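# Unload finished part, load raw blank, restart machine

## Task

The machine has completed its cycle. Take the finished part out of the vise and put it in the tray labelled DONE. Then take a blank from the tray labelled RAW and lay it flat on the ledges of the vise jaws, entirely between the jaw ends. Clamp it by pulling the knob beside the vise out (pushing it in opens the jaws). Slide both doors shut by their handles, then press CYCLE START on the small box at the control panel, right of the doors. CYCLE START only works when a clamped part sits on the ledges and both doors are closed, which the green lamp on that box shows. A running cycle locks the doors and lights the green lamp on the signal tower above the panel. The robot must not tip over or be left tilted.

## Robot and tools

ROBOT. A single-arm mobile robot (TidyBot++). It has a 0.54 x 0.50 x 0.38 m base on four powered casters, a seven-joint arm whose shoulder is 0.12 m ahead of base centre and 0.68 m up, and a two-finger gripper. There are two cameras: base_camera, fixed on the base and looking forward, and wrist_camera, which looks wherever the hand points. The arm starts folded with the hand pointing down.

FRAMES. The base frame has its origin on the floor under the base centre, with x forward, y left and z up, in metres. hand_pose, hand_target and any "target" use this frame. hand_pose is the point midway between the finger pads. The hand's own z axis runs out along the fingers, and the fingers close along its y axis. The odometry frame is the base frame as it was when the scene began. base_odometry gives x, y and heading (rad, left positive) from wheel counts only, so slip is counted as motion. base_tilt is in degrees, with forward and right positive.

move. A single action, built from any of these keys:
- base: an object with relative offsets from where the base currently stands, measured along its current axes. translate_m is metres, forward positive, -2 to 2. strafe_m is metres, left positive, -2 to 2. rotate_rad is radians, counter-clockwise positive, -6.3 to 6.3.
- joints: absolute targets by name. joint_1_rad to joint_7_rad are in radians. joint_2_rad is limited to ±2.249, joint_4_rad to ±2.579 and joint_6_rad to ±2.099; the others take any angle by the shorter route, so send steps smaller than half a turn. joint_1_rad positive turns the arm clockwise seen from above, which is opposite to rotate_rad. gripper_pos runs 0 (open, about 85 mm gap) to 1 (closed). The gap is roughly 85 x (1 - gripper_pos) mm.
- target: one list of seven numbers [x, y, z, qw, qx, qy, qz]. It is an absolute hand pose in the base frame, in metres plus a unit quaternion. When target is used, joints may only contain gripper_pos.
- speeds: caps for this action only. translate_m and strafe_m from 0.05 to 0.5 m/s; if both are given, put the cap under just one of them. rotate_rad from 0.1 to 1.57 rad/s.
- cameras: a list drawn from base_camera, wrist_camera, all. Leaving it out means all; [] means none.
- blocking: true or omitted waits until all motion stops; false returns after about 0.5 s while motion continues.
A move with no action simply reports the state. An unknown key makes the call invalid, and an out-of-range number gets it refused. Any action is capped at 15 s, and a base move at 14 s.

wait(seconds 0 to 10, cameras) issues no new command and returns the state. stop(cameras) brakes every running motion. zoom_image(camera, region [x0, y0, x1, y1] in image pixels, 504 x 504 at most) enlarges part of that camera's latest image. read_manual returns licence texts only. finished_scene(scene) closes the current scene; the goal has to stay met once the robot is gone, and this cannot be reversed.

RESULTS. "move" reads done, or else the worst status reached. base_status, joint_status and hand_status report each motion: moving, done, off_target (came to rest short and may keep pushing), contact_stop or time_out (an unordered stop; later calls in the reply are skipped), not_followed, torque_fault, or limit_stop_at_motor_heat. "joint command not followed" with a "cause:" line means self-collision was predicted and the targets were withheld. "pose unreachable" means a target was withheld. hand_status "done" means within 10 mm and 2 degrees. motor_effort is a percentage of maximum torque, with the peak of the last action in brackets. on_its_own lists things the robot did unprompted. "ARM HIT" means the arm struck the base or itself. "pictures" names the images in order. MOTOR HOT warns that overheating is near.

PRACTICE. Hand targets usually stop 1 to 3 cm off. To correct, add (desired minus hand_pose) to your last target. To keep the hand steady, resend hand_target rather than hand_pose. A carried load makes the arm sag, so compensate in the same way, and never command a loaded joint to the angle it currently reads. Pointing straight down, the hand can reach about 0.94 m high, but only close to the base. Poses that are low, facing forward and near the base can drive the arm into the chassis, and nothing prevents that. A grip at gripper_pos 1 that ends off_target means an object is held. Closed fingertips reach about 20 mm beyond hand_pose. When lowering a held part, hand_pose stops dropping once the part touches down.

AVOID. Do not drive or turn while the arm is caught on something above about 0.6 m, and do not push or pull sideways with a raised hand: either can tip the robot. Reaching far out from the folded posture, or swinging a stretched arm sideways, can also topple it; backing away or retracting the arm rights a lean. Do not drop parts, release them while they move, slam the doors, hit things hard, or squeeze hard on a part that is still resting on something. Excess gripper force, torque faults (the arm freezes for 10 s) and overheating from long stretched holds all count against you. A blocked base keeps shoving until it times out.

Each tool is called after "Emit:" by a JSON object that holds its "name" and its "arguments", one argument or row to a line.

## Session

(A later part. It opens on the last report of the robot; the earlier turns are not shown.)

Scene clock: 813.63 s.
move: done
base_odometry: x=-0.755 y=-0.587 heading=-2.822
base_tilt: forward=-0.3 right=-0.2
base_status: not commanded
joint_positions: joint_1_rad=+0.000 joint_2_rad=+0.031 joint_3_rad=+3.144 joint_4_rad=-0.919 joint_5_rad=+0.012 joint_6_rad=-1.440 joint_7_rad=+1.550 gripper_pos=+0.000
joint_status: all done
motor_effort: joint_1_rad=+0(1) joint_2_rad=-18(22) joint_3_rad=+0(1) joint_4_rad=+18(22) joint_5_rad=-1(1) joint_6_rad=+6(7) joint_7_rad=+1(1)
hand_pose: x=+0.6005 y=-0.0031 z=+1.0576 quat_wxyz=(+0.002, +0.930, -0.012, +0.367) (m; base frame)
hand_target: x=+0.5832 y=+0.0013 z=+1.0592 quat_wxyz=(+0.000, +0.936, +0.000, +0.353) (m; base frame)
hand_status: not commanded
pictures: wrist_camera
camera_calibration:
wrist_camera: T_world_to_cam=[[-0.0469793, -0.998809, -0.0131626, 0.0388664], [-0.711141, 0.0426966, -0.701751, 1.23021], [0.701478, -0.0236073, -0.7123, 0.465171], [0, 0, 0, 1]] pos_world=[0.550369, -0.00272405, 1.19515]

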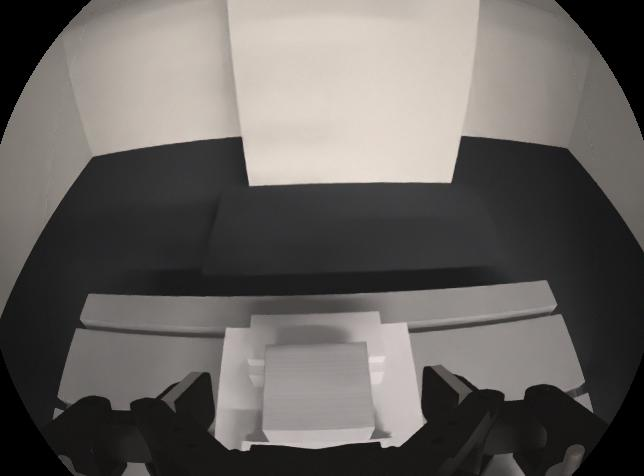

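Emit:
{"name": "move", "arguments": {
  "base": {"translate_m": -0.254, "strafe_m": -0.174}
}}

Emit:
{"name": "move", "arguments": {
  "joints": {"joint_2_rad": -0.142, "joint_4_rad": -1.972, "joint_6_rad": -0.20, "gripper_pos": 0.0}
}}

Scene clock: 827.67 s.
move: done
base_odometry: x=-0.569 y=-0.342 heading=-2.822
base_tilt: forward=-0.4 right=-0.2
base_status: done
joint_positions: joint_1_rad=+0.000 joint_2_rad=+0.018 joint_3_rad=+3.144 joint_4_rad=-0.916 joint_5_rad=+0.012 joint_6_rad=-1.448 joint_7_rad=+1.550 gripper_pos=+0.000
joint_status: not commanded
motor_effort: joint_1_rad=+1(2) joint_2_rad=-18(22) joint_3_rad=+0(2) joint_4_rad=+17(18) joint_5_rad=-1(2) joint_6_rad=+6(7) joint_7_rad=+1(1)
hand_pose: x=+0.5935 y=-0.0034 z=+1.0635 quat_wxyz=(+0.002, +0.929, -0.012, +0.370) (m; base frame)
hand_target: x=+0.5832 y=+0.0013 z=+1.0592 quat_wxyz=(+0.000, +0.936, +0.000, +0.353) (m; base frame)
hand_status: not commanded
pictures: base_camera, wrist_camera
camera_calibration:
wrist_camera: T_world_to_cam=[[-0.0475082, -0.998778, -0.0136057, 0.0391381], [-0.705558, 0.0431963, -0.707334, 1.23209], [0.707058, -0.0240046, -0.706748, 0.465004], [0, 0, 0, 1]] pos_world=[0.542384, -0.00296915, 1.20067]

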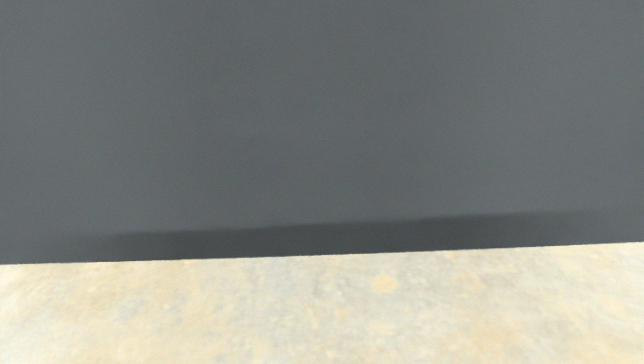

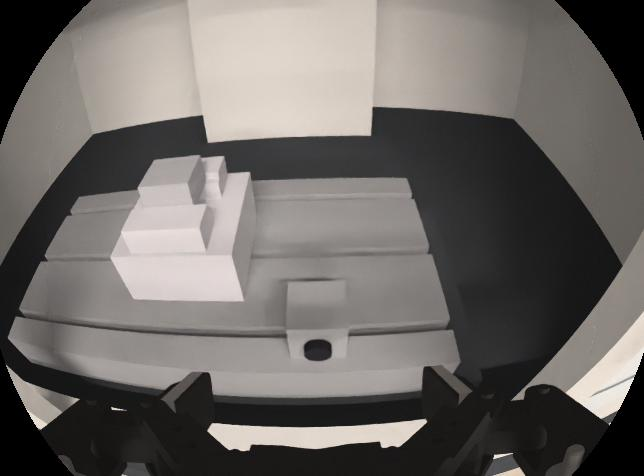

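Scene clock: 830.40 s.
move: done
base_odometry: x=-0.569 y=-0.342 heading=-2.822
base_tilt: forward=-0.4 right=-0.2
base_status: not commanded
joint_positions: joint_1_rad=+0.000 joint_2_rad=-0.119 joint_3_rad=+3.144 joint_4_rad=-1.966 joint_5_rad=+0.012 joint_6_rad=-0.268 joint_7_rad=+1.550 gripper_pos=+0.000
joint_status: all done
motor_effort: joint_1_rad=+1(1) joint_2_rad=-16(20) joint_3_rad=+0(1) joint_4_rad=+21(23) joint_5_rad=-1(1) joint_6_rad=+8(9) joint_7_rad=+1(1)
hand_pose: x=+0.6377 y=-0.0009 z=+0.8527 quat_wxyz=(-0.001, +0.871, -0.006, +0.491) (m; base frame)
hand_target: x=+0.6424 y=+0.0013 z=+0.8798 quat_wxyz=(+0.000, +0.849, +0.000, +0.528) (m; base frame)
hand_status: not commanded
pictures: base_camera, wrist_camera
camera_calibration:
wrist_camera: T_world_to_cam=[[-0.0301172, -0.999317, -0.0213901, 0.0363489], [-0.493954, 0.033484, -0.868843, 1.11679], [0.868966, -0.0156014, -0.494625, 0.000735168], [0, 0, 0, 1]] pos_world=[0.552098, -0.00105896, 0.971456]

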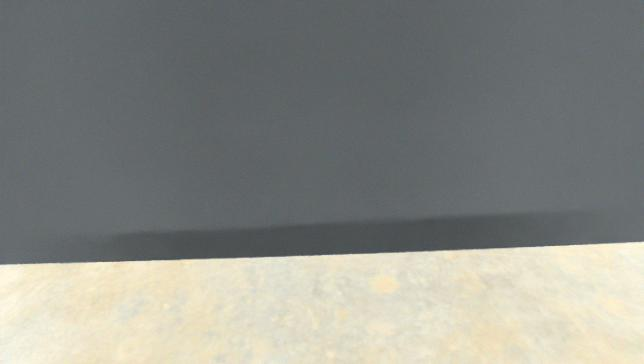

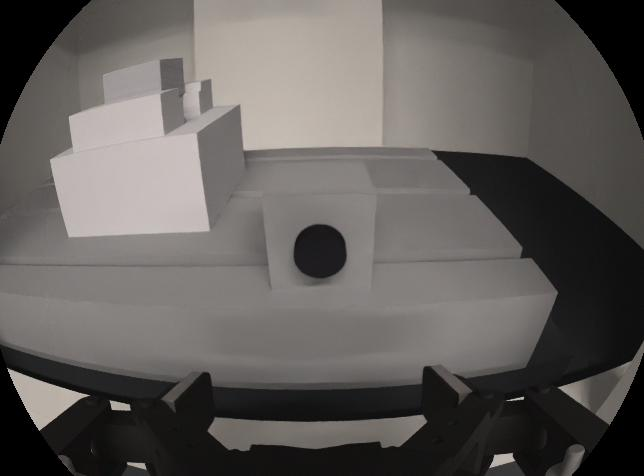

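Emit:
{"name": "move", "arguments": {
  "joints": {"joint_2_rad": -0.160, "joint_4_rad": -1.972, "joint_6_rad": -0.20},
  "cameras": ["wrist_camera"]
}}

Scene clock: 845.20 s.
move: done
base_odometry: x=-0.569 y=-0.342 heading=-2.822
base_tilt: forward=-0.3 right=-0.2
base_status: not commanded
joint_positions: joint_1_rad=+0.000 joint_2_rad=-0.141 joint_3_rad=+3.144 joint_4_rad=-1.967 joint_5_rad=+0.012 joint_6_rad=-0.265 joint_7_rad=+1.550 gripper_pos=+0.000
joint_status: all done
motor_effort: joint_1_rad=+1(1) joint_2_rad=-16(17) joint_3_rad=+0(1) joint_4_rad=+21(22) joint_5_rad=-1(1) joint_6_rad=+7(8) joint_7_rad=+1(1)
hand_pose: x=+0.6342 y=-0.0009 z=+0.8644 quat_wxyz=(-0.001, +0.865, -0.006, +0.502) (m; base frame)
hand_target: x=+0.6387 y=+0.0013 z=+0.8892 quat_wxyz=(+0.000, +0.845, +0.000, +0.535) (m; base frame)
hand_status: not commanded
pictures: wrist_camera
camera_calibration:
wrist_camera: T_world_to_cam=[[-0.0295474, -0.999319, -0.0221202, 0.0367755], [-0.472588, 0.0334667, -0.880648, 1.12189], [0.880788, -0.0155671, -0.473254, -0.0164131], [0, 0, 0, 1]] pos_world=[0.545733, -0.00105086, 0.981033]

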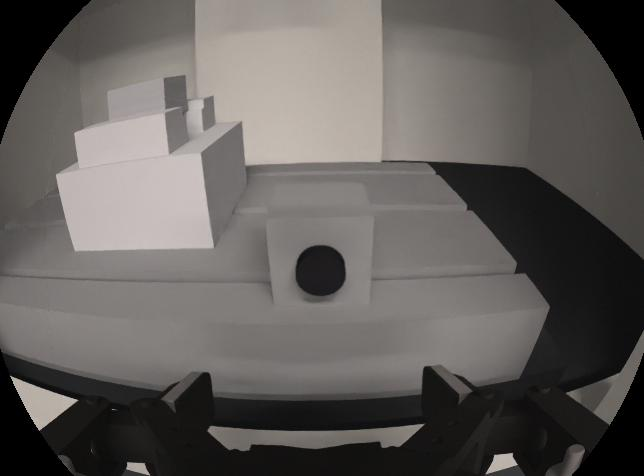

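Emit:
{"name": "zoom_image", "arguments": {
  "camera": "wrist_camera",
  "region": [240, 170, 400, 330]
}}

Scaled by 3.150.

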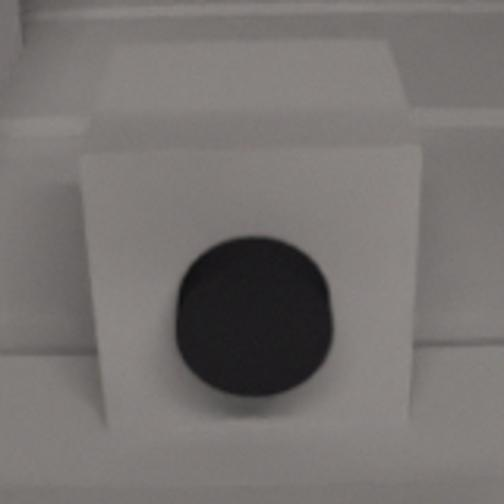

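Emit:
{"name": "move", "arguments": {
  "base": {"translate_m": 0.06, "strafe_m": -0.003},
  "speeds": {"translate_m": 0.1},
  "cameras": ["wrist_camera"]
}}

Emit:
{"name": "zoom_image", "arguments": {
  "camera": "wrist_camera",
  "region": [220, 230, 420, 430]
}}

Scene clock: 868.20 s.
move: done
base_odometry: x=-0.627 y=-0.358 heading=-2.822
base_tilt: forward=-0.3 right=-0.2
base_status: done
joint_positions: joint_1_rad=+0.000 joint_2_rad=-0.149 joint_3_rad=+3.144 joint_4_rad=-1.969 joint_5_rad=+0.012 joint_6_rad=-0.263 joint_7_rad=+1.550 gripper_pos=+0.000
joint_status: not commanded
motor_effort: joint_1_rad=+1(2) joint_2_rad=-15(18) joint_3_rad=+0(1) joint_4_rad=+21(22) joint_5_rad=-1(1) joint_6_rad=+7(8) joint_7_rad=+1(1)
hand_pose: x=+0.6326 y=-0.0009 z=+0.8681 quat_wxyz=(-0.001, +0.863, -0.006, +0.505) (m; base frame)
hand_target: x=+0.6387 y=+0.0013 z=+0.8892 quat_wxyz=(+0.000, +0.845, +0.000, +0.535) (m; base frame)
hand_status: not commanded
pictures: wrist_camera
camera_calibration:
wrist_camera: T_world_to_cam=[[-0.0293528, -0.999319, -0.0223588, 0.0368997], [-0.465539, 0.0334617, -0.884395, 1.12315], [0.88454, -0.0155506, -0.466204, -0.0217967], [0, 0, 0, 1]] pos_world=[0.543233, -0.00104691, 0.983971]

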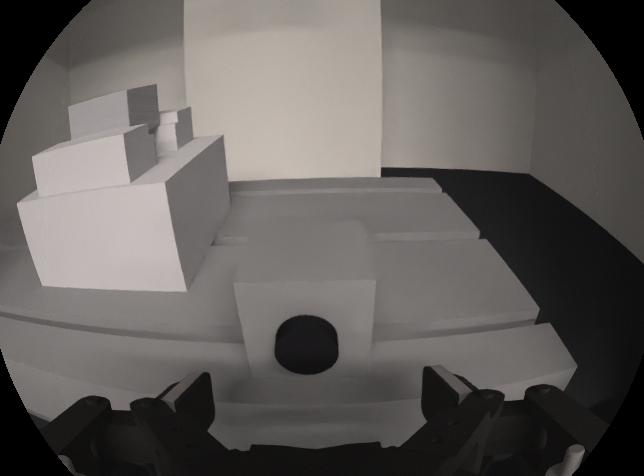

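Scaled by 2.520.

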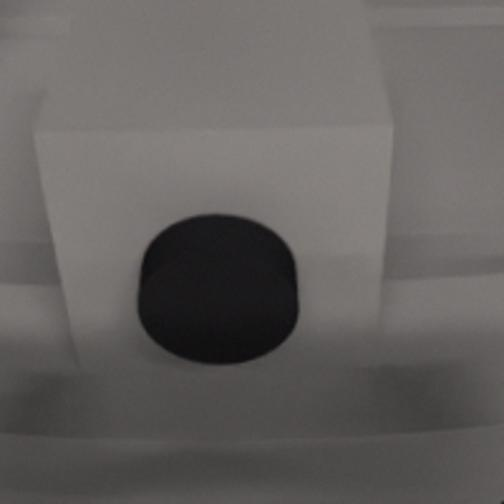

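Emit:
{"name": "move", "arguments": {
  "base": {"translate_m": 0.024, "strafe_m": 0.005},
  "speeds": {"translate_m": 0.08},
  "cameras": ["wrist_camera"]
}}

Emit:
{"name": "zoom_image", "arguments": {
  "camera": "wrist_camera",
  "region": [220, 270, 420, 470]
}}

Scene clock: 878.17 s.
move: done
base_odometry: x=-0.649 y=-0.370 heading=-2.822
base_tilt: forward=-0.3 right=-0.3
base_status: done
joint_positions: joint_1_rad=+0.000 joint_2_rad=-0.152 joint_3_rad=+3.144 joint_4_rad=-1.969 joint_5_rad=+0.012 joint_6_rad=-0.262 joint_7_rad=+1.550 gripper_pos=+0.000
joint_status: not commanded
motor_effort: joint_1_rad=+1(1) joint_2_rad=-15(18) joint_3_rad=+0(1) joint_4_rad=+21(22) joint_5_rad=-1(1) joint_6_rad=+7(8) joint_7_rad=+1(1)
hand_pose: x=+0.6320 y=-0.0009 z=+0.8696 quat_wxyz=(-0.001, +0.862, -0.006, +0.507) (m; base frame)
hand_target: x=+0.6387 y=+0.0013 z=+0.8892 quat_wxyz=(+0.000, +0.845, +0.000, +0.535) (m; base frame)
hand_status: not commanded
pictures: wrist_camera
camera_calibration:
wrist_camera: T_world_to_cam=[[-0.0292698, -0.999319, -0.0224581, 0.036952], [-0.462577, 0.0334591, -0.885947, 1.12368], [0.886096, -0.0155429, -0.463242, -0.0241136], [0, 0, 0, 1]] pos_world=[0.542236, -0.0010451, 0.985177]

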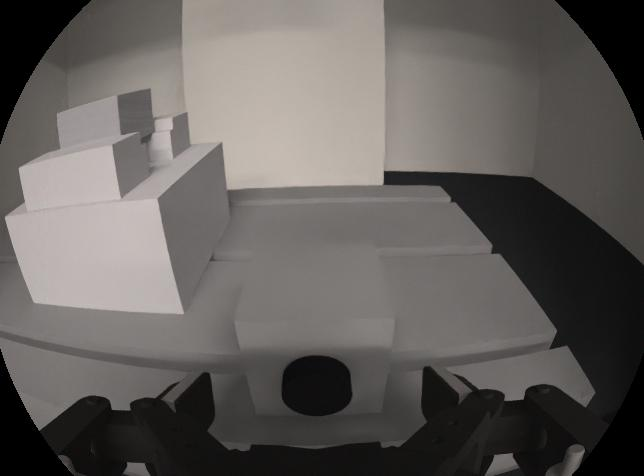

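Scaled by 2.520.

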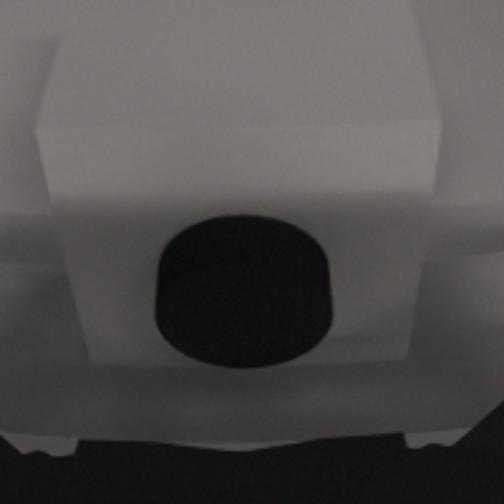

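Emit:
{"name": "move", "arguments": {
  "base": {"translate_m": 0.003},
  "speeds": {"translate_m": 0.08},
  "cameras": []
}}

Emit:
{"name": "move", "arguments": {
  "joints": {"gripper_pos": 0.85},
  "cameras": ["wrist_camera"]
}}

Emit:
{"name": "zoom_image", "arguments": {
  "camera": "wrist_camera",
  "region": [220, 270, 420, 470]
}}

Scene clock: 890.00 s.
move: done
base_odometry: x=-0.652 y=-0.371 heading=-2.822
base_tilt: forward=-0.3 right=-0.3
base_status: done
joint_positions: joint_1_rad=+0.000 joint_2_rad=-0.153 joint_3_rad=+3.144 joint_4_rad=-1.969 joint_5_rad=+0.012 joint_6_rad=-0.262 joint_7_rad=+1.550 gripper_pos=+0.000
joint_status: not commanded
motor_effort: joint_1_rad=+0(1) joint_2_rad=-15(18) joint_3_rad=+0(1) joint_4_rad=+21(22) joint_5_rad=-1(1) joint_6_rad=+7(8) joint_7_rad=+1(1)
hand_pose: x=+0.6319 y=-0.0009 z=+0.8699 quat_wxyz=(-0.001, +0.862, -0.006, +0.507) (m; base frame)
hand_target: x=+0.6387 y=+0.0013 z=+0.8892 quat_wxyz=(+0.000, +0.845, +0.000, +0.535) (m; base frame)
hand_status: not commanded
pictures: none
No camera images: "cameras" was empty.

Scene clock: 891.03 s.
move: off_target
base_odometry: x=-0.651 y=-0.371 heading=-2.822
base_tilt: forward=-0.3 right=-0.3
base_status: not commanded
joint_positions: joint_1_rad=+0.000 joint_2_rad=-0.157 joint_3_rad=+3.144 joint_4_rad=-1.972 joint_5_rad=+0.012 joint_6_rad=-0.261 joint_7_rad=+1.550 gripper_pos=+0.406
joint_status: gripper_pos off_target (ended at +0.406, target +0.850)
motor_effort: joint_1_rad=+0(1) joint_2_rad=-16(18) joint_3_rad=+0(1) joint_4_rad=+22(24) joint_5_rad=-1(1) joint_6_rad=+7(10) joint_7_rad=+1(1)
hand_pose: x=+0.6307 y=-0.0011 z=+0.8707 quat_wxyz=(-0.001, +0.861, -0.006, +0.508) (m; base frame)
hand_target: x=+0.6387 y=+0.0013 z=+0.8892 quat_wxyz=(+0.000, +0.845, +0.000, +0.535) (m; base frame)
hand_status: not commanded
pictures: wrist_camera
camera_calibration:
wrist_camera: T_world_to_cam=[[-0.0294768, -0.999311, -0.0225573, 0.0370123], [-0.459765, 0.033593, -0.887405, 1.12357], [0.887551, -0.0157868, -0.460438, -0.0258142], [0, 0, 0, 1]] pos_world=[0.540581, -0.00116492, 0.986012]

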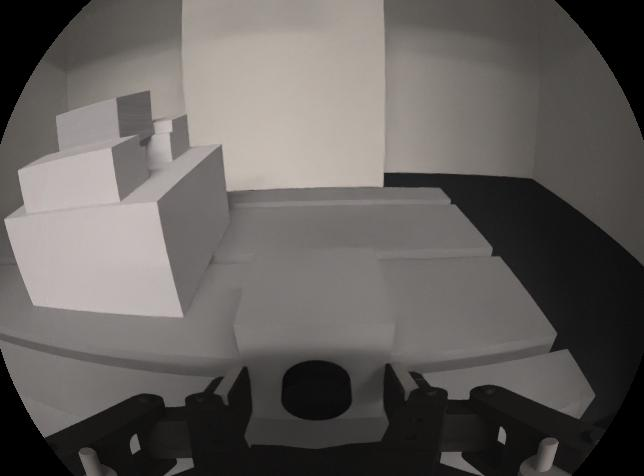

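Scaled by 2.520.

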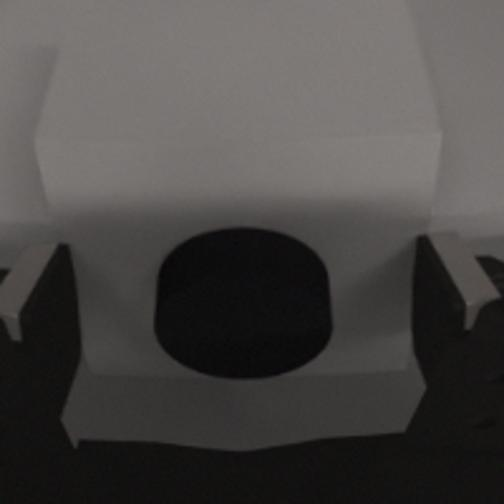

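Emit:
{"name": "zoom_image", "arguments": {
  "camera": "wrist_camera",
  "region": [350, 310, 450, 460]
}}

Emit:
{"name": "zoom_image", "arguments": {
  "camera": "wrist_camera",
  "region": [190, 310, 290, 460]
}}

Scaled by 3.360.

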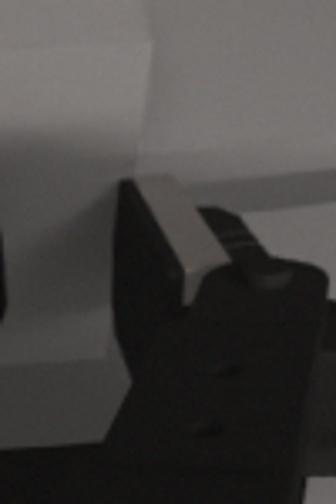

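Scaled by 3.360.

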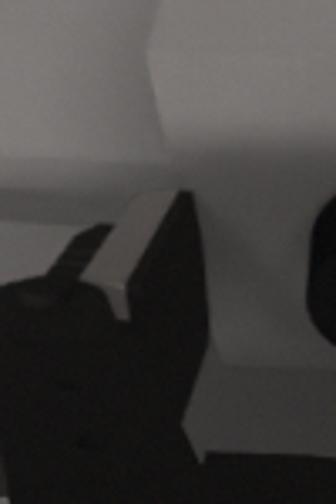

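Emit:
{"name": "move", "arguments": {
  "joints": {"gripper_pos": 0.0},
  "cameras": []
}}

Emit:
{"name": "move", "arguments": {
  "base": {"translate_m": -0.012},
  "speeds": {"translate_m": 0.08},
  "joints": {"joint_4_rad": -1.990},
  "cameras": ["wrist_camera"]
}}

Emit:
{"name": "zoom_image", "arguments": {
  "camera": "wrist_camera",
  "region": [220, 270, 420, 470]
}}

Scene clock: 933.53 s.
move: done
base_odometry: x=-0.652 y=-0.371 heading=-2.822
base_tilt: forward=-0.3 right=-0.2
base_status: not commanded
joint_positions: joint_1_rad=+0.000 joint_2_rad=-0.156 joint_3_rad=+3.144 joint_4_rad=-1.972 joint_5_rad=+0.012 joint_6_rad=-0.259 joint_7_rad=+1.550 gripper_pos=+0.000
joint_status: all done
motor_effort: joint_1_rad=+1(1) joint_2_rad=-15(22) joint_3_rad=+0(1) joint_4_rad=+21(22) joint_5_rad=-1(1) joint_6_rad=+7(8) joint_7_rad=+1(1)
hand_pose: x=+0.6311 y=-0.0011 z=+0.8709 quat_wxyz=(-0.001, +0.861, -0.006, +0.508) (m; base frame)
hand_target: x=+0.6387 y=+0.0013 z=+0.8892 quat_wxyz=(+0.000, +0.845, +0.000, +0.535) (m; base frame)
hand_status: not commanded
pictures: none
No camera images: "cameras" was empty.

Scene clock: 934.23 s.
move: done
base_odometry: x=-0.640 y=-0.367 heading=-2.822
base_tilt: forward=-0.3 right=-0.3
base_status: done
joint_positions: joint_1_rad=+0.000 joint_2_rad=-0.159 joint_3_rad=+3.144 joint_4_rad=-1.989 joint_5_rad=+0.012 joint_6_rad=-0.258 joint_7_rad=+1.550 gripper_pos=+0.000
joint_status: all done
motor_effort: joint_1_rad=+1(1) joint_2_rad=-15(18) joint_3_rad=+1(1) joint_4_rad=+21(23) joint_5_rad=-1(1) joint_6_rad=+7(8) joint_7_rad=+1(1)
hand_pose: x=+0.6266 y=-0.0010 z=+0.8625 quat_wxyz=(-0.001, +0.865, -0.006, +0.503) (m; base frame)
hand_target: x=+0.6349 y=+0.0013 z=+0.8786 quat_wxyz=(+0.000, +0.849, +0.000, +0.528) (m; base frame)
hand_status: not commanded
pictures: wrist_camera
camera_calibration:
wrist_camera: T_world_to_cam=[[-0.0297237, -0.999311, -0.022234, 0.0366052], [-0.470865, 0.0336198, -0.881564, 1.11634], [0.881704, -0.0157341, -0.47154, -0.0126779], [0, 0, 0, 1]] pos_world=[0.537914, -0.00115073, 0.978966]

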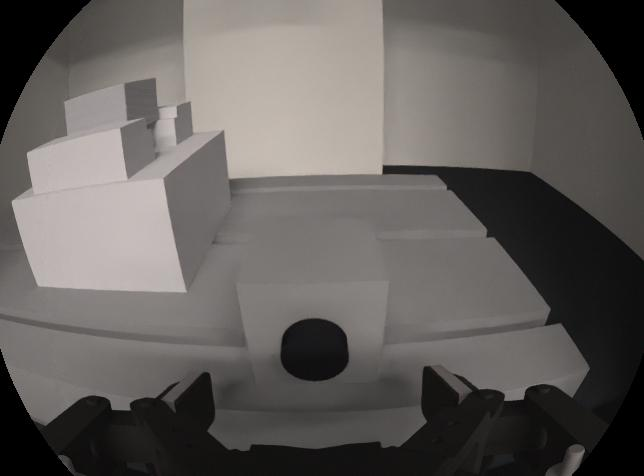

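Scaled by 2.520.

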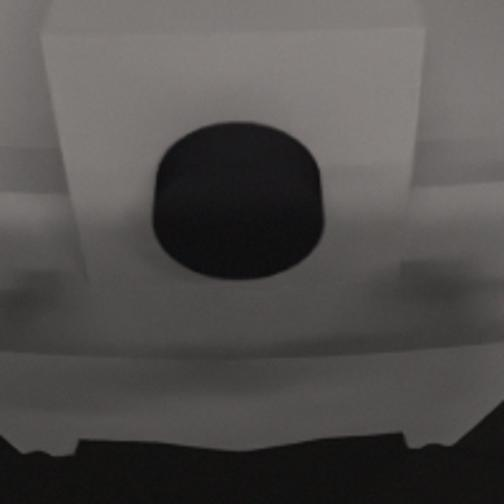

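Emit:
{"name": "move", "arguments": {
  "base": {"translate_m": 0.0095, "strafe_m": 0.001},
  "speeds": {"translate_m": 0.08},
  "cameras": []
}}

Emit:
{"name": "move", "arguments": {
  "joints": {"gripper_pos": 0.85},
  "cameras": ["wrist_camera"]
}}

Emit:
{"name": "zoom_image", "arguments": {
  "camera": "wrist_camera",
  "region": [220, 270, 420, 470]
}}

Scene clock: 953.17 s.
move: done
base_odometry: x=-0.649 y=-0.372 heading=-2.822
base_tilt: forward=-0.4 right=-0.3
base_status: done
joint_positions: joint_1_rad=+0.000 joint_2_rad=-0.159 joint_3_rad=+3.144 joint_4_rad=-1.990 joint_5_rad=+0.012 joint_6_rad=-0.258 joint_7_rad=+1.550 gripper_pos=+0.000
joint_status: not commanded
motor_effort: joint_1_rad=+0(1) joint_2_rad=-15(19) joint_3_rad=+0(1) joint_4_rad=+21(22) joint_5_rad=-1(1) joint_6_rad=+7(8) joint_7_rad=+1(1)
hand_pose: x=+0.6267 y=-0.0010 z=+0.8623 quat_wxyz=(-0.001, +0.865, -0.006, +0.502) (m; base frame)
hand_target: x=+0.6349 y=+0.0013 z=+0.8786 quat_wxyz=(+0.000, +0.849, +0.000, +0.528) (m; base frame)
hand_status: not commanded
pictures: none
No camera images: "cameras" was empty.

Scene clock: 954.20 s.
move: off_target
base_odometry: x=-0.649 y=-0.371 heading=-2.822
base_tilt: forward=-0.3 right=-0.2
base_status: not commanded
joint_positions: joint_1_rad=+0.002 joint_2_rad=-0.160 joint_3_rad=+3.145 joint_4_rad=-1.991 joint_5_rad=+0.012 joint_6_rad=-0.258 joint_7_rad=+1.550 gripper_pos=+0.755
joint_status: gripper_pos off_target (ended at +0.755, target +0.850)
motor_effort: joint_1_rad=+1(3) joint_2_rad=-15(16) joint_3_rad=+0(3) joint_4_rad=+22(23) joint_5_rad=-1(2) joint_6_rad=+8(10) joint_7_rad=+1(1)
hand_pose: x=+0.6262 y=-0.0019 z=+0.8624 quat_wxyz=(+0.000, +0.865, -0.007, +0.503) (m; base frame)
hand_target: x=+0.6349 y=+0.0013 z=+0.8786 quat_wxyz=(+0.000, +0.849, +0.000, +0.528) (m; base frame)
hand_status: not commanded
pictures: wrist_camera
camera_calibration:
wrist_camera: T_world_to_cam=[[-0.0313821, -0.999258, -0.0223251, 0.0368486], [-0.470714, 0.0344796, -0.881612, 1.11598], [0.881727, -0.0171581, -0.471447, -0.0125096], [0, 0, 0, 1]] pos_world=[0.537496, -0.00187209, 0.978789]

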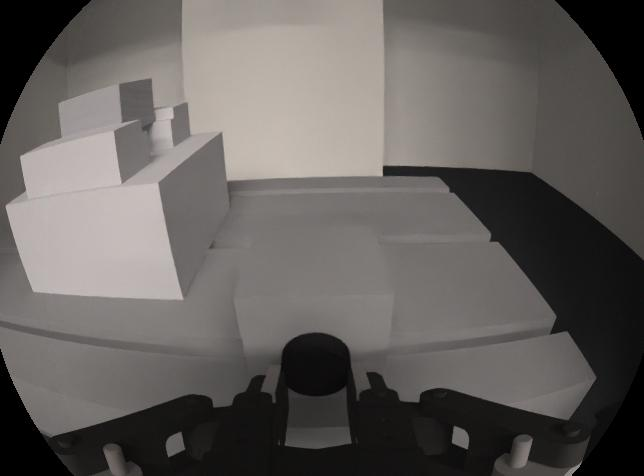

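Scaled by 2.520.

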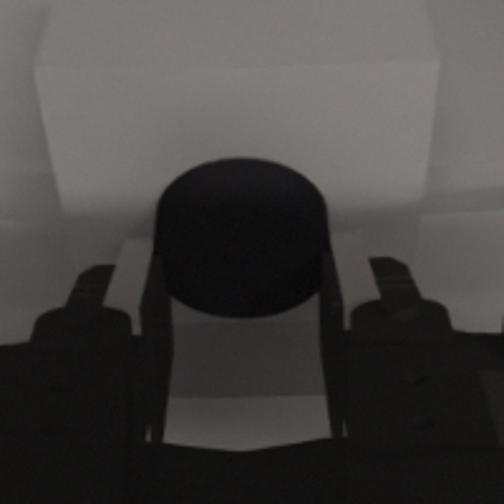

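Emit:
{"name": "move", "arguments": {
  "base": {"translate_m": -0.03},
  "speeds": {"translate_m": 0.08},
  "cameras": ["wrist_camera"]
}}

Emit:
{"name": "zoom_image", "arguments": {
  "camera": "wrist_camera",
  "region": [220, 270, 420, 470]
}}

Scene clock: 958.93 s.
move: done
base_odometry: x=-0.620 y=-0.362 heading=-2.822
base_tilt: forward=-0.3 right=-0.3
base_status: done
joint_positions: joint_1_rad=+0.000 joint_2_rad=-0.119 joint_3_rad=+3.144 joint_4_rad=-1.976 joint_5_rad=+0.012 joint_6_rad=-0.211 joint_7_rad=+1.550 gripper_pos=+0.758
joint_status: not commanded
motor_effort: joint_1_rad=+1(3) joint_2_rad=-26(30) joint_3_rad=+0(2) joint_4_rad=+16(21) joint_5_rad=-1(1) joint_6_rad=+2(7) joint_7_rad=+1(1)
hand_pose: x=+0.6442 y=-0.0009 z=+0.8625 quat_wxyz=(-0.001, +0.859, -0.006, +0.512) (m; base frame)
hand_target: x=+0.6349 y=+0.0013 z=+0.8786 quat_wxyz=(+0.000, +0.849, +0.000, +0.528) (m; base frame)
hand_status: not commanded
pictures: wrist_camera
camera_calibration:
wrist_camera: T_world_to_cam=[[-0.0286805, -0.999327, -0.0228883, 0.0371708], [-0.45223, 0.0333925, -0.891276, 1.12098], [0.89144, -0.0152115, -0.452883, -0.0505245], [0, 0, 0, 1]] pos_world=[0.553046, -0.0010551, 0.97707]

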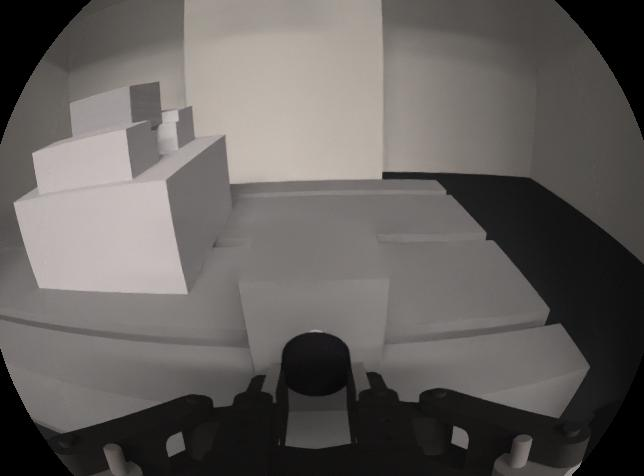

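Scaled by 2.520.

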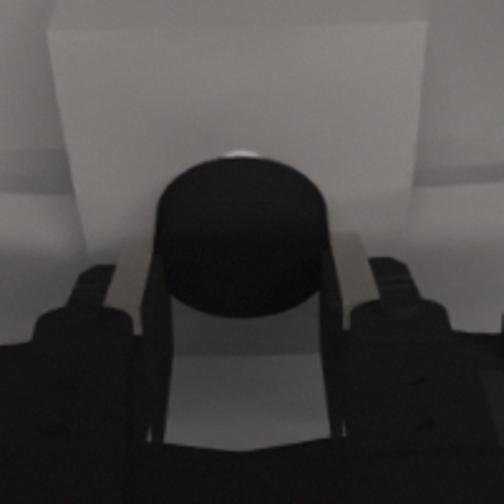

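Emit:
{"name": "move", "arguments": {
  "base": {"translate_m": -0.03},
  "speeds": {"translate_m": 0.08},
  "cameras": ["wrist_camera"]
}}

Emit:
{"name": "zoom_image", "arguments": {
  "camera": "wrist_camera",
  "region": [220, 270, 420, 470]
}}

Scene clock: 962.63 s.
move: done
base_odometry: x=-0.592 y=-0.353 heading=-2.822
base_tilt: forward=-0.3 right=-0.2
base_status: done
joint_positions: joint_1_rad=-0.002 joint_2_rad=-0.062 joint_3_rad=+3.144 joint_4_rad=-1.943 joint_5_rad=+0.012 joint_6_rad=-0.167 joint_7_rad=+1.550 gripper_pos=+0.758
joint_status: not commanded
motor_effort: joint_1_rad=+1(3) joint_2_rad=-37(40) joint_3_rad=+0(2) joint_4_rad=+10(15) joint_5_rad=-1(1) joint_6_rad=-3(5) joint_7_rad=+1(1)
hand_pose: x=+0.6687 y=+0.0004 z=+0.8629 quat_wxyz=(-0.002, +0.854, -0.005, +0.520) (m; base frame)
hand_target: x=+0.6349 y=+0.0013 z=+0.8786 quat_wxyz=(+0.000, +0.849, +0.000, +0.528) (m; base frame)
hand_status: not commanded
pictures: wrist_camera
camera_calibration:
wrist_camera: T_world_to_cam=[[-0.0256603, -0.999398, -0.0233701, 0.0375465], [-0.434944, 0.0322105, -0.899881, 1.12819], [0.900092, -0.0129265, -0.435509, -0.0930273], [0, 0, 0, 1]] pos_world=[0.575395, -0.0000181997, 0.975598]

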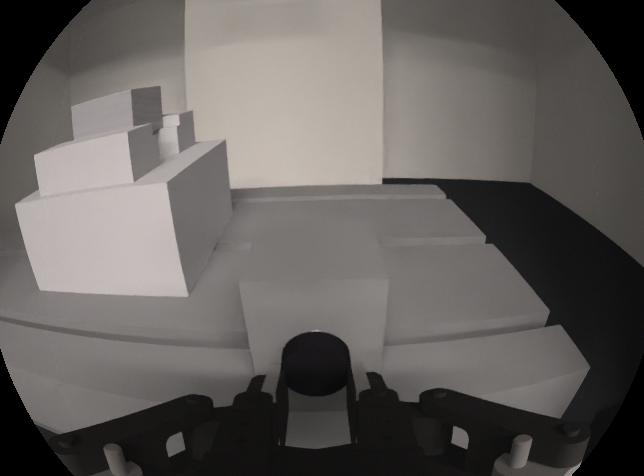

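Scaled by 2.520.

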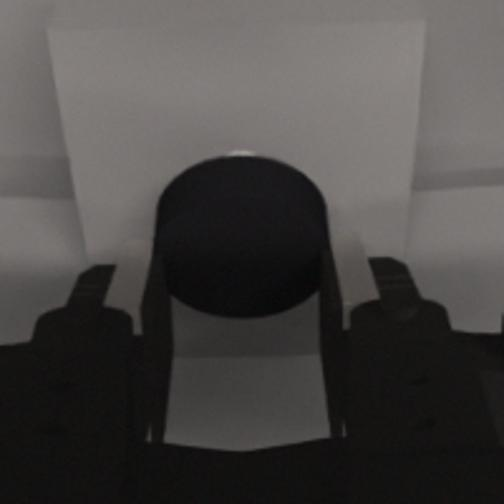

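Emit:
{"name": "move", "arguments": {
  "base": {"translate_m": 0.034},
  "speeds": {"translate_m": 0.1},
  "cameras": ["wrist_camera"]
}}

Emit:
{"name": "zoom_image", "arguments": {
  "camera": "wrist_camera",
  "region": [220, 270, 420, 470]
}}

Scene clock: 968.33 s.
move: done
base_odometry: x=-0.625 y=-0.364 heading=-2.822
base_tilt: forward=-0.3 right=-0.2
base_status: done
joint_positions: joint_1_rad=+0.000 joint_2_rad=-0.142 joint_3_rad=+3.144 joint_4_rad=-2.005 joint_5_rad=+0.012 joint_6_rad=-0.194 joint_7_rad=+1.550 gripper_pos=+0.758
joint_status: not commanded
motor_effort: joint_1_rad=-1(2) joint_2_rad=-18(39) joint_3_rad=-2(2) joint_4_rad=+23(24) joint_5_rad=-1(1) joint_6_rad=+10(10) joint_7_rad=+1(1)
hand_pose: x=+0.6358 y=-0.0006 z=+0.8623 quat_wxyz=(-0.001, +0.857, -0.006, +0.516) (m; base frame)
hand_target: x=+0.6349 y=+0.0013 z=+0.8786 quat_wxyz=(+0.000, +0.849, +0.000, +0.528) (m; base frame)
hand_status: not commanded
pictures: wrist_camera
camera_calibration:
wrist_camera: T_world_to_cam=[[-0.0278686, -0.999341, -0.0232756, 0.0370143], [-0.442859, 0.0332182, -0.895976, 1.11508], [0.896158, -0.0146618, -0.443493, -0.0542006], [0, 0, 0, 1]] pos_world=[0.543429, -0.000845821, 0.975911]

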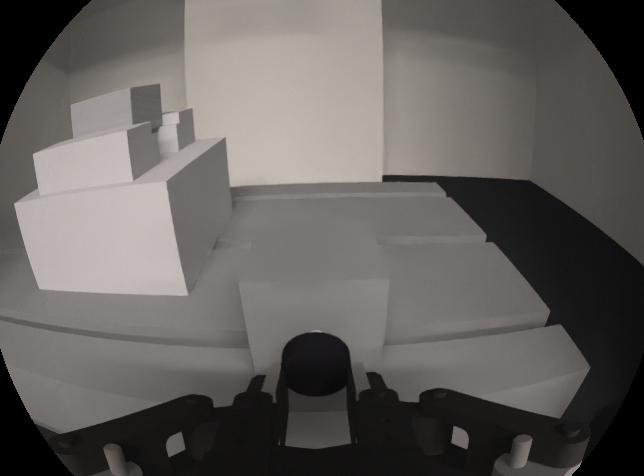

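Scaled by 2.520.

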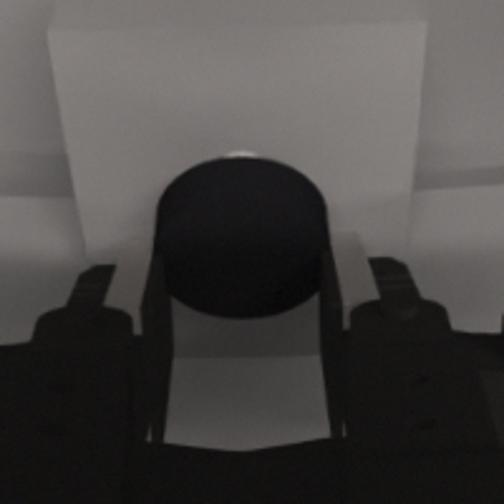

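Emit:
{"name": "move", "arguments": {
  "joints": {"gripper_pos": 0.0},
  "cameras": []
}}

Emit:
{"name": "move", "arguments": {
  "base": {"translate_m": -0.12},
  "speeds": {"translate_m": 0.2},
  "cameras": ["wrist_camera"]
}}

Emit:
{"name": "zoom_image", "arguments": {
  "camera": "wrist_camera",
  "region": [200, 140, 420, 340]
}}

Scene clock: 974.37 s.
move: done
base_odometry: x=-0.625 y=-0.364 heading=-2.822
base_tilt: forward=-0.4 right=-0.3
base_status: not commanded
joint_positions: joint_1_rad=+0.000 joint_2_rad=-0.151 joint_3_rad=+3.144 joint_4_rad=-2.002 joint_5_rad=+0.012 joint_6_rad=-0.194 joint_7_rad=+1.550 gripper_pos=+0.000
joint_status: all done
motor_effort: joint_1_rad=+1(1) joint_2_rad=-15(23) joint_3_rad=+0(2) joint_4_rad=+21(23) joint_5_rad=-1(1) joint_6_rad=+8(10) joint_7_rad=+1(1)
hand_pose: x=+0.6348 y=-0.0006 z=+0.8683 quat_wxyz=(-0.001, +0.854, -0.006, +0.521) (m; base frame)
hand_target: x=+0.6349 y=+0.0013 z=+0.8786 quat_wxyz=(+0.000, +0.849, +0.000, +0.528) (m; base frame)
hand_status: not commanded
pictures: none
No camera images: "cameras" was empty.

Scene clock: 975.70 s.
move: done
base_odometry: x=-0.510 y=-0.326 heading=-2.822
base_tilt: forward=-0.4 right=-0.2
base_status: done
joint_positions: joint_1_rad=+0.000 joint_2_rad=-0.153 joint_3_rad=+3.144 joint_4_rad=-2.002 joint_5_rad=+0.012 joint_6_rad=-0.194 joint_7_rad=+1.550 gripper_pos=+0.000
joint_status: not commanded
motor_effort: joint_1_rad=+1(2) joint_2_rad=-15(19) joint_3_rad=+1(1) joint_4_rad=+22(22) joint_5_rad=-1(1) joint_6_rad=+8(8) joint_7_rad=+1(1)
hand_pose: x=+0.6344 y=-0.0006 z=+0.8694 quat_wxyz=(-0.001, +0.853, -0.006, +0.522) (m; base frame)
hand_target: x=+0.6349 y=+0.0013 z=+0.8786 quat_wxyz=(+0.000, +0.849, +0.000, +0.528) (m; base frame)
hand_status: not commanded
pictures: wrist_camera
camera_calibration:
wrist_camera: T_world_to_cam=[[-0.0275553, -0.999341, -0.0236452, 0.0372607], [-0.430813, 0.0332171, -0.90183, 1.11827], [0.90202, -0.0146635, -0.431444, -0.0640316], [0, 0, 0, 1]] pos_world=[0.540549, -0.000848412, 0.981743]

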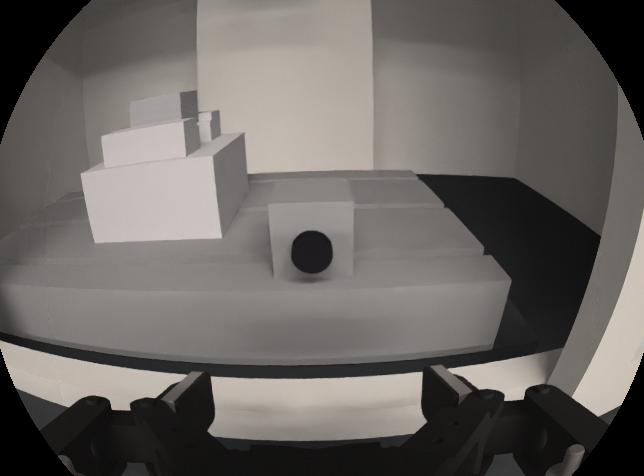

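Scaled by 2.291.

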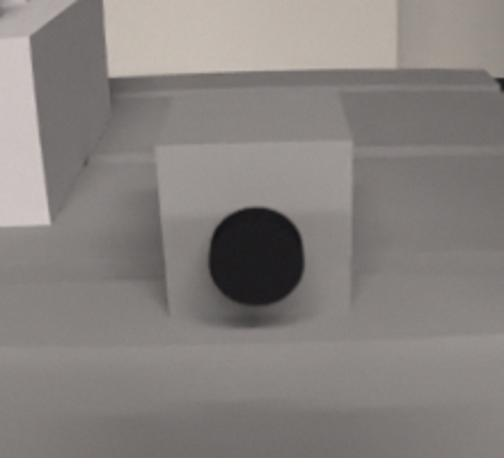

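Emit:
{"name": "zoom_image", "arguments": {
  "camera": "wrist_camera",
  "region": [70, 70, 270, 260]
}}

Scaled by 2.520.

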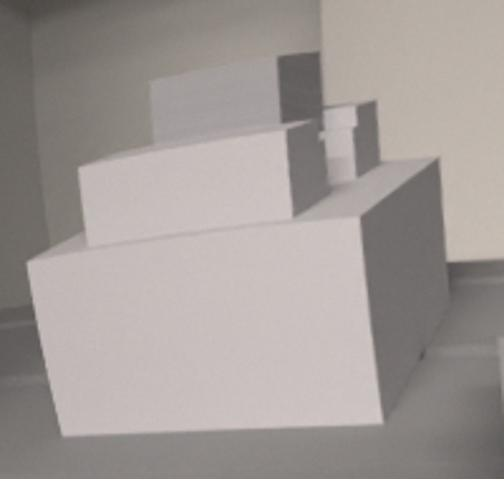

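Emit:
{"name": "move", "arguments": {
  "base": {"translate_m": -0.11},
  "speeds": {"translate_m": 0.3},
  "cameras": []
}}

Emit:
{"name": "move", "arguments": {
  "base": {"strafe_m": -0.205, "rotate_rad": -0.02},
  "speeds": {"strafe_m": 0.3},
  "joints": {"joint_2_rad": -0.234, "joint_4_rad": -1.462, "joint_6_rad": -0.375},
  "cameras": ["wrist_camera"]
}}

Scene clock: 998.07 s.
move: done
base_odometry: x=-0.406 y=-0.292 heading=-2.822
base_tilt: forward=-0.4 right=-0.3
base_status: done
joint_positions: joint_1_rad=+0.000 joint_2_rad=-0.159 joint_3_rad=+3.144 joint_4_rad=-2.002 joint_5_rad=+0.012 joint_6_rad=-0.194 joint_7_rad=+1.550 gripper_pos=+0.000
joint_status: not commanded
motor_effort: joint_1_rad=+1(1) joint_2_rad=-15(18) joint_3_rad=+0(1) joint_4_rad=+21(22) joint_5_rad=-1(1) joint_6_rad=+7(8) joint_7_rad=+1(1)
hand_pose: x=+0.6332 y=-0.0006 z=+0.8727 quat_wxyz=(-0.001, +0.851, -0.006, +0.524) (m; base frame)
hand_target: x=+0.6349 y=+0.0013 z=+0.8786 quat_wxyz=(+0.000, +0.849, +0.000, +0.528) (m; base frame)
hand_status: not commanded
pictures: none
No camera images: "cameras" was empty.

Scene clock: 1000.00 s.
move: done
base_odometry: x=-0.470 y=-0.097 heading=-2.842
base_tilt: forward=-0.4 right=-0.2
base_status: done
joint_positions: joint_1_rad=-0.002 joint_2_rad=-0.220 joint_3_rad=+3.143 joint_4_rad=-1.480 joint_5_rad=+0.012 joint_6_rad=-0.319 joint_7_rad=+1.550 gripper_pos=+0.000
joint_status: all done
motor_effort: joint_1_rad=+1(3) joint_2_rad=-13(17) joint_3_rad=+0(3) joint_4_rad=+21(24) joint_5_rad=-1(1) joint_6_rad=+8(9) joint_7_rad=+1(1)
hand_pose: x=+0.6378 y=+0.0000 z=+1.1857 quat_wxyz=(-0.002, +0.710, -0.005, +0.704) (m; base frame)
hand_target: x=+0.6286 y=+0.0013 z=+1.1867 quat_wxyz=(+0.000, +0.718, +0.000, +0.696) (m; base frame)
hand_status: not commanded
pictures: wrist_camera
camera_calibration:
wrist_camera: T_world_to_cam=[[-0.0137152, -0.999369, -0.0327723, 0.0474092], [0.018203, 0.0325204, -0.999305, 1.23411], [0.99974, -0.0143023, 0.0177455, -0.525536], [0, 0, 0, 1]] pos_world=[0.503585, -0.000271003, 1.24414]

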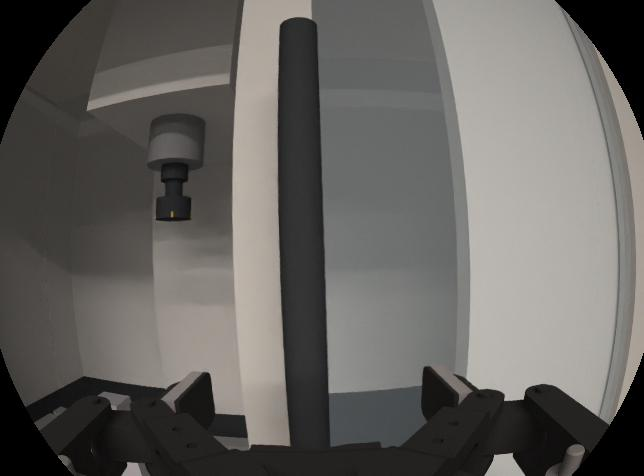

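Emit:
{"name": "move", "arguments": {
  "base": {"translate_m": 0.065, "strafe_m": 0.007},
  "speeds": {"translate_m": 0.15},
  "cameras": ["wrist_camera"]
}}

Emit:
{"name": "zoom_image", "arguments": {
  "camera": "wrist_camera",
  "region": [230, 300, 410, 460]
}}

Scene clock: 1007.13 s.
move: done
base_odometry: x=-0.530 y=-0.122 heading=-2.842
base_tilt: forward=-0.3 right=-0.2
base_status: done
joint_positions: joint_1_rad=-0.002 joint_2_rad=-0.227 joint_3_rad=+3.143 joint_4_rad=-1.480 joint_5_rad=+0.012 joint_6_rad=-0.322 joint_7_rad=+1.550 gripper_pos=+0.000
joint_status: not commanded
motor_effort: joint_1_rad=+1(1) joint_2_rad=-13(16) joint_3_rad=+0(1) joint_4_rad=+22(23) joint_5_rad=-1(1) joint_6_rad=+9(9) joint_7_rad=+1(1)
hand_pose: x=+0.6342 y=-0.0001 z=+1.1887 quat_wxyz=(-0.002, +0.709, -0.005, +0.706) (m; base frame)
hand_target: x=+0.6286 y=+0.0013 z=+1.1867 quat_wxyz=(+0.000, +0.718, +0.000, +0.696) (m; base frame)
hand_status: not commanded
pictures: wrist_camera
camera_calibration:
wrist_camera: T_world_to_cam=[[-0.0136135, -0.999367, -0.032865, 0.0474737], [0.0230187, 0.0325461, -0.999205, 1.23407], [0.999642, -0.0143592, 0.022561, -0.527648], [0, 0, 0, 1]] pos_world=[0.499699, -0.00029711, 1.24655]

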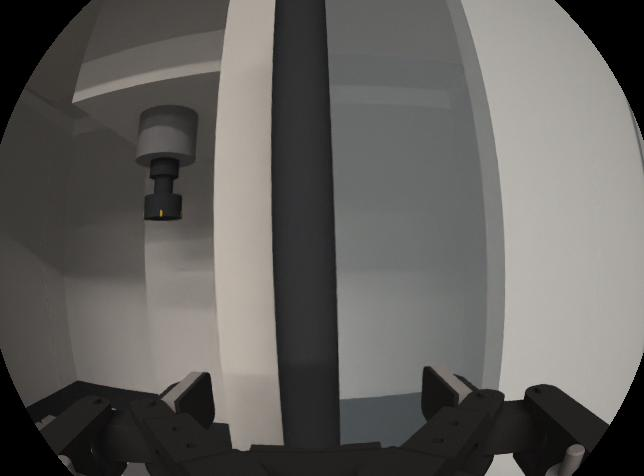

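Scaled by 2.800.

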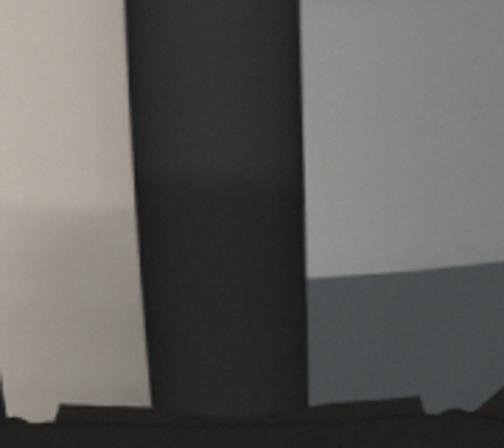

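Emit:
{"name": "move", "arguments": {
  "base": {"translate_m": 0.017, "strafe_m": 0.004},
  "speeds": {"translate_m": 0.1},
  "cameras": ["wrist_camera"]
}}

Emit:
{"name": "zoom_image", "arguments": {
  "camera": "wrist_camera",
  "region": [230, 300, 410, 460]
}}

Scene clock: 1012.17 s.
move: done
base_odometry: x=-0.546 y=-0.131 heading=-2.842
base_tilt: forward=-0.4 right=-0.3
base_status: done
joint_positions: joint_1_rad=-0.002 joint_2_rad=-0.228 joint_3_rad=+3.143 joint_4_rad=-1.480 joint_5_rad=+0.012 joint_6_rad=-0.323 joint_7_rad=+1.550 gripper_pos=+0.000
joint_status: not commanded
motor_effort: joint_1_rad=+1(1) joint_2_rad=-13(18) joint_3_rad=+0(1) joint_4_rad=+22(22) joint_5_rad=-1(1) joint_6_rad=+8(9) joint_7_rad=+1(1)
hand_pose: x=+0.6339 y=-0.0001 z=+1.1889 quat_wxyz=(-0.002, +0.709, -0.005, +0.706) (m; base frame)
hand_target: x=+0.6286 y=+0.0013 z=+1.1867 quat_wxyz=(+0.000, +0.718, +0.000, +0.696) (m; base frame)
hand_status: not commanded
pictures: wrist_camera
camera_calibration:
wrist_camera: T_world_to_cam=[[-0.0136176, -0.999367, -0.0328695, 0.0474821], [0.0231132, 0.0325491, -0.999203, 1.23422], [0.99964, -0.0143665, 0.0226554, -0.527483], [0, 0, 0, 1]] pos_world=[0.499413, -0.000298967, 1.24675]

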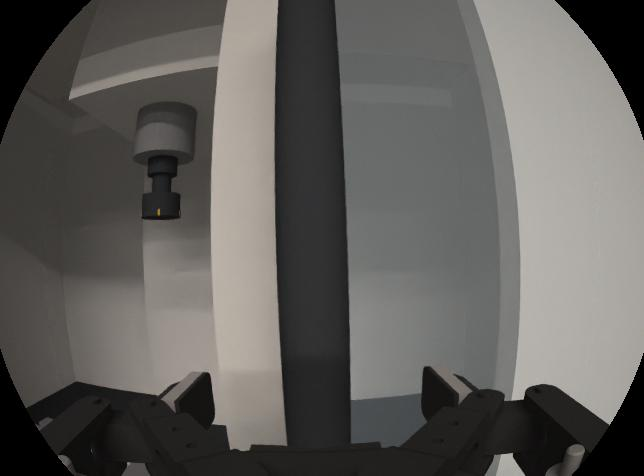

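Scaled by 2.800.

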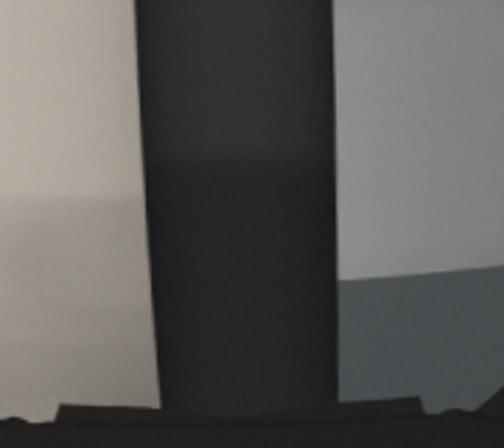

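Emit:
{"name": "move", "arguments": {
  "joints": {"gripper_pos": 0.85},
  "cameras": ["wrist_camera"]
}}

Scene clock: 1015.13 s.
move: off_target
base_odometry: x=-0.546 y=-0.131 heading=-2.842
base_tilt: forward=-0.3 right=-0.3
base_status: not commanded
joint_positions: joint_1_rad=-0.002 joint_2_rad=-0.228 joint_3_rad=+3.143 joint_4_rad=-1.480 joint_5_rad=+0.012 joint_6_rad=-0.324 joint_7_rad=+1.550 gripper_pos=+0.754
joint_status: gripper_pos off_target (ended at +0.754, target +0.850)
motor_effort: joint_1_rad=+0(1) joint_2_rad=-12(13) joint_3_rad=-1(1) joint_4_rad=+22(22) joint_5_rad=-1(1) joint_6_rad=+9(10) joint_7_rad=+1(1)
hand_pose: x=+0.6335 y=-0.0001 z=+1.1890 quat_wxyz=(-0.002, +0.709, -0.005, +0.706) (m; base frame)
hand_target: x=+0.6286 y=+0.0013 z=+1.1867 quat_wxyz=(+0.000, +0.718, +0.000, +0.696) (m; base frame)
hand_status: not commanded
pictures: wrist_camera
camera_calibration:
wrist_camera: T_world_to_cam=[[-0.013616, -0.999367, -0.032862, 0.0474817], [0.0226617, 0.0325482, -0.999213, 1.23454], [0.99965, -0.01435, 0.0222041, -0.526618], [0, 0, 0, 1]] pos_world=[0.499104, -0.000287289, 1.24682]

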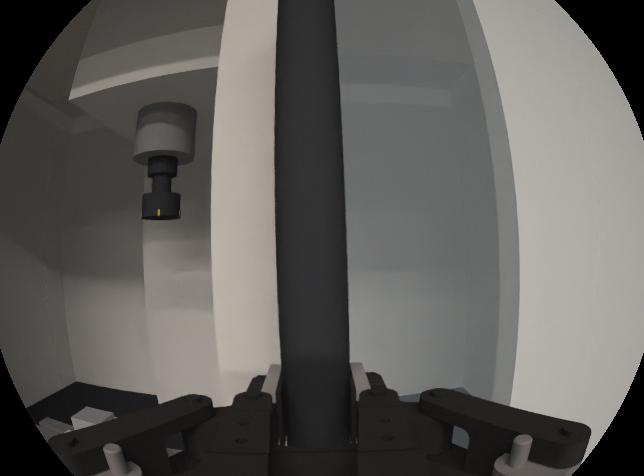

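Emit:
{"name": "move", "arguments": {
  "base": {"strafe_m": 0.30},
  "speeds": {"strafe_m": 0.15},
  "cameras": ["wrist_camera"]
}}

Scene clock: 1020.07 s.
move: done
base_odometry: x=-0.457 y=-0.418 heading=-2.842
base_tilt: forward=-0.4 right=-0.2
base_status: done
joint_positions: joint_1_rad=+0.097 joint_2_rad=-0.223 joint_3_rad=+3.254 joint_4_rad=-1.467 joint_5_rad=+0.012 joint_6_rad=-0.339 joint_7_rad=+1.550 gripper_pos=+0.755
joint_status: not commanded
motor_effort: joint_1_rad=-14(20) joint_2_rad=-11(23) joint_3_rad=-18(25) joint_4_rad=+23(24) joint_5_rad=-8(9) joint_6_rad=+10(11) joint_7_rad=-1(2)
hand_pose: x=+0.6234 y=-0.1180 z=+1.1886 quat_wxyz=(+0.061, +0.707, -0.087, +0.699) (m; base frame)
hand_target: x=+0.6286 y=+0.0013 z=+1.1867 quat_wxyz=(+0.000, +0.718, +0.000, +0.696) (m; base frame)
hand_status: not commanded
pictures: wrist_camera
camera_calibration:
wrist_camera: T_world_to_cam=[[-0.217816, -0.974318, -0.0570956, 0.08857], [0.0246547, 0.0529887, -0.998291, 1.23828], [0.975678, -0.218851, 0.0124797, -0.515819], [0, 0, 0, 1]] pos_world=[0.492036, -0.092207, 1.24765]

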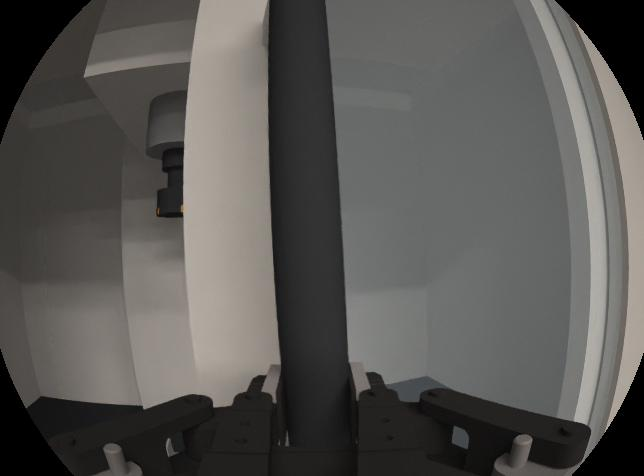

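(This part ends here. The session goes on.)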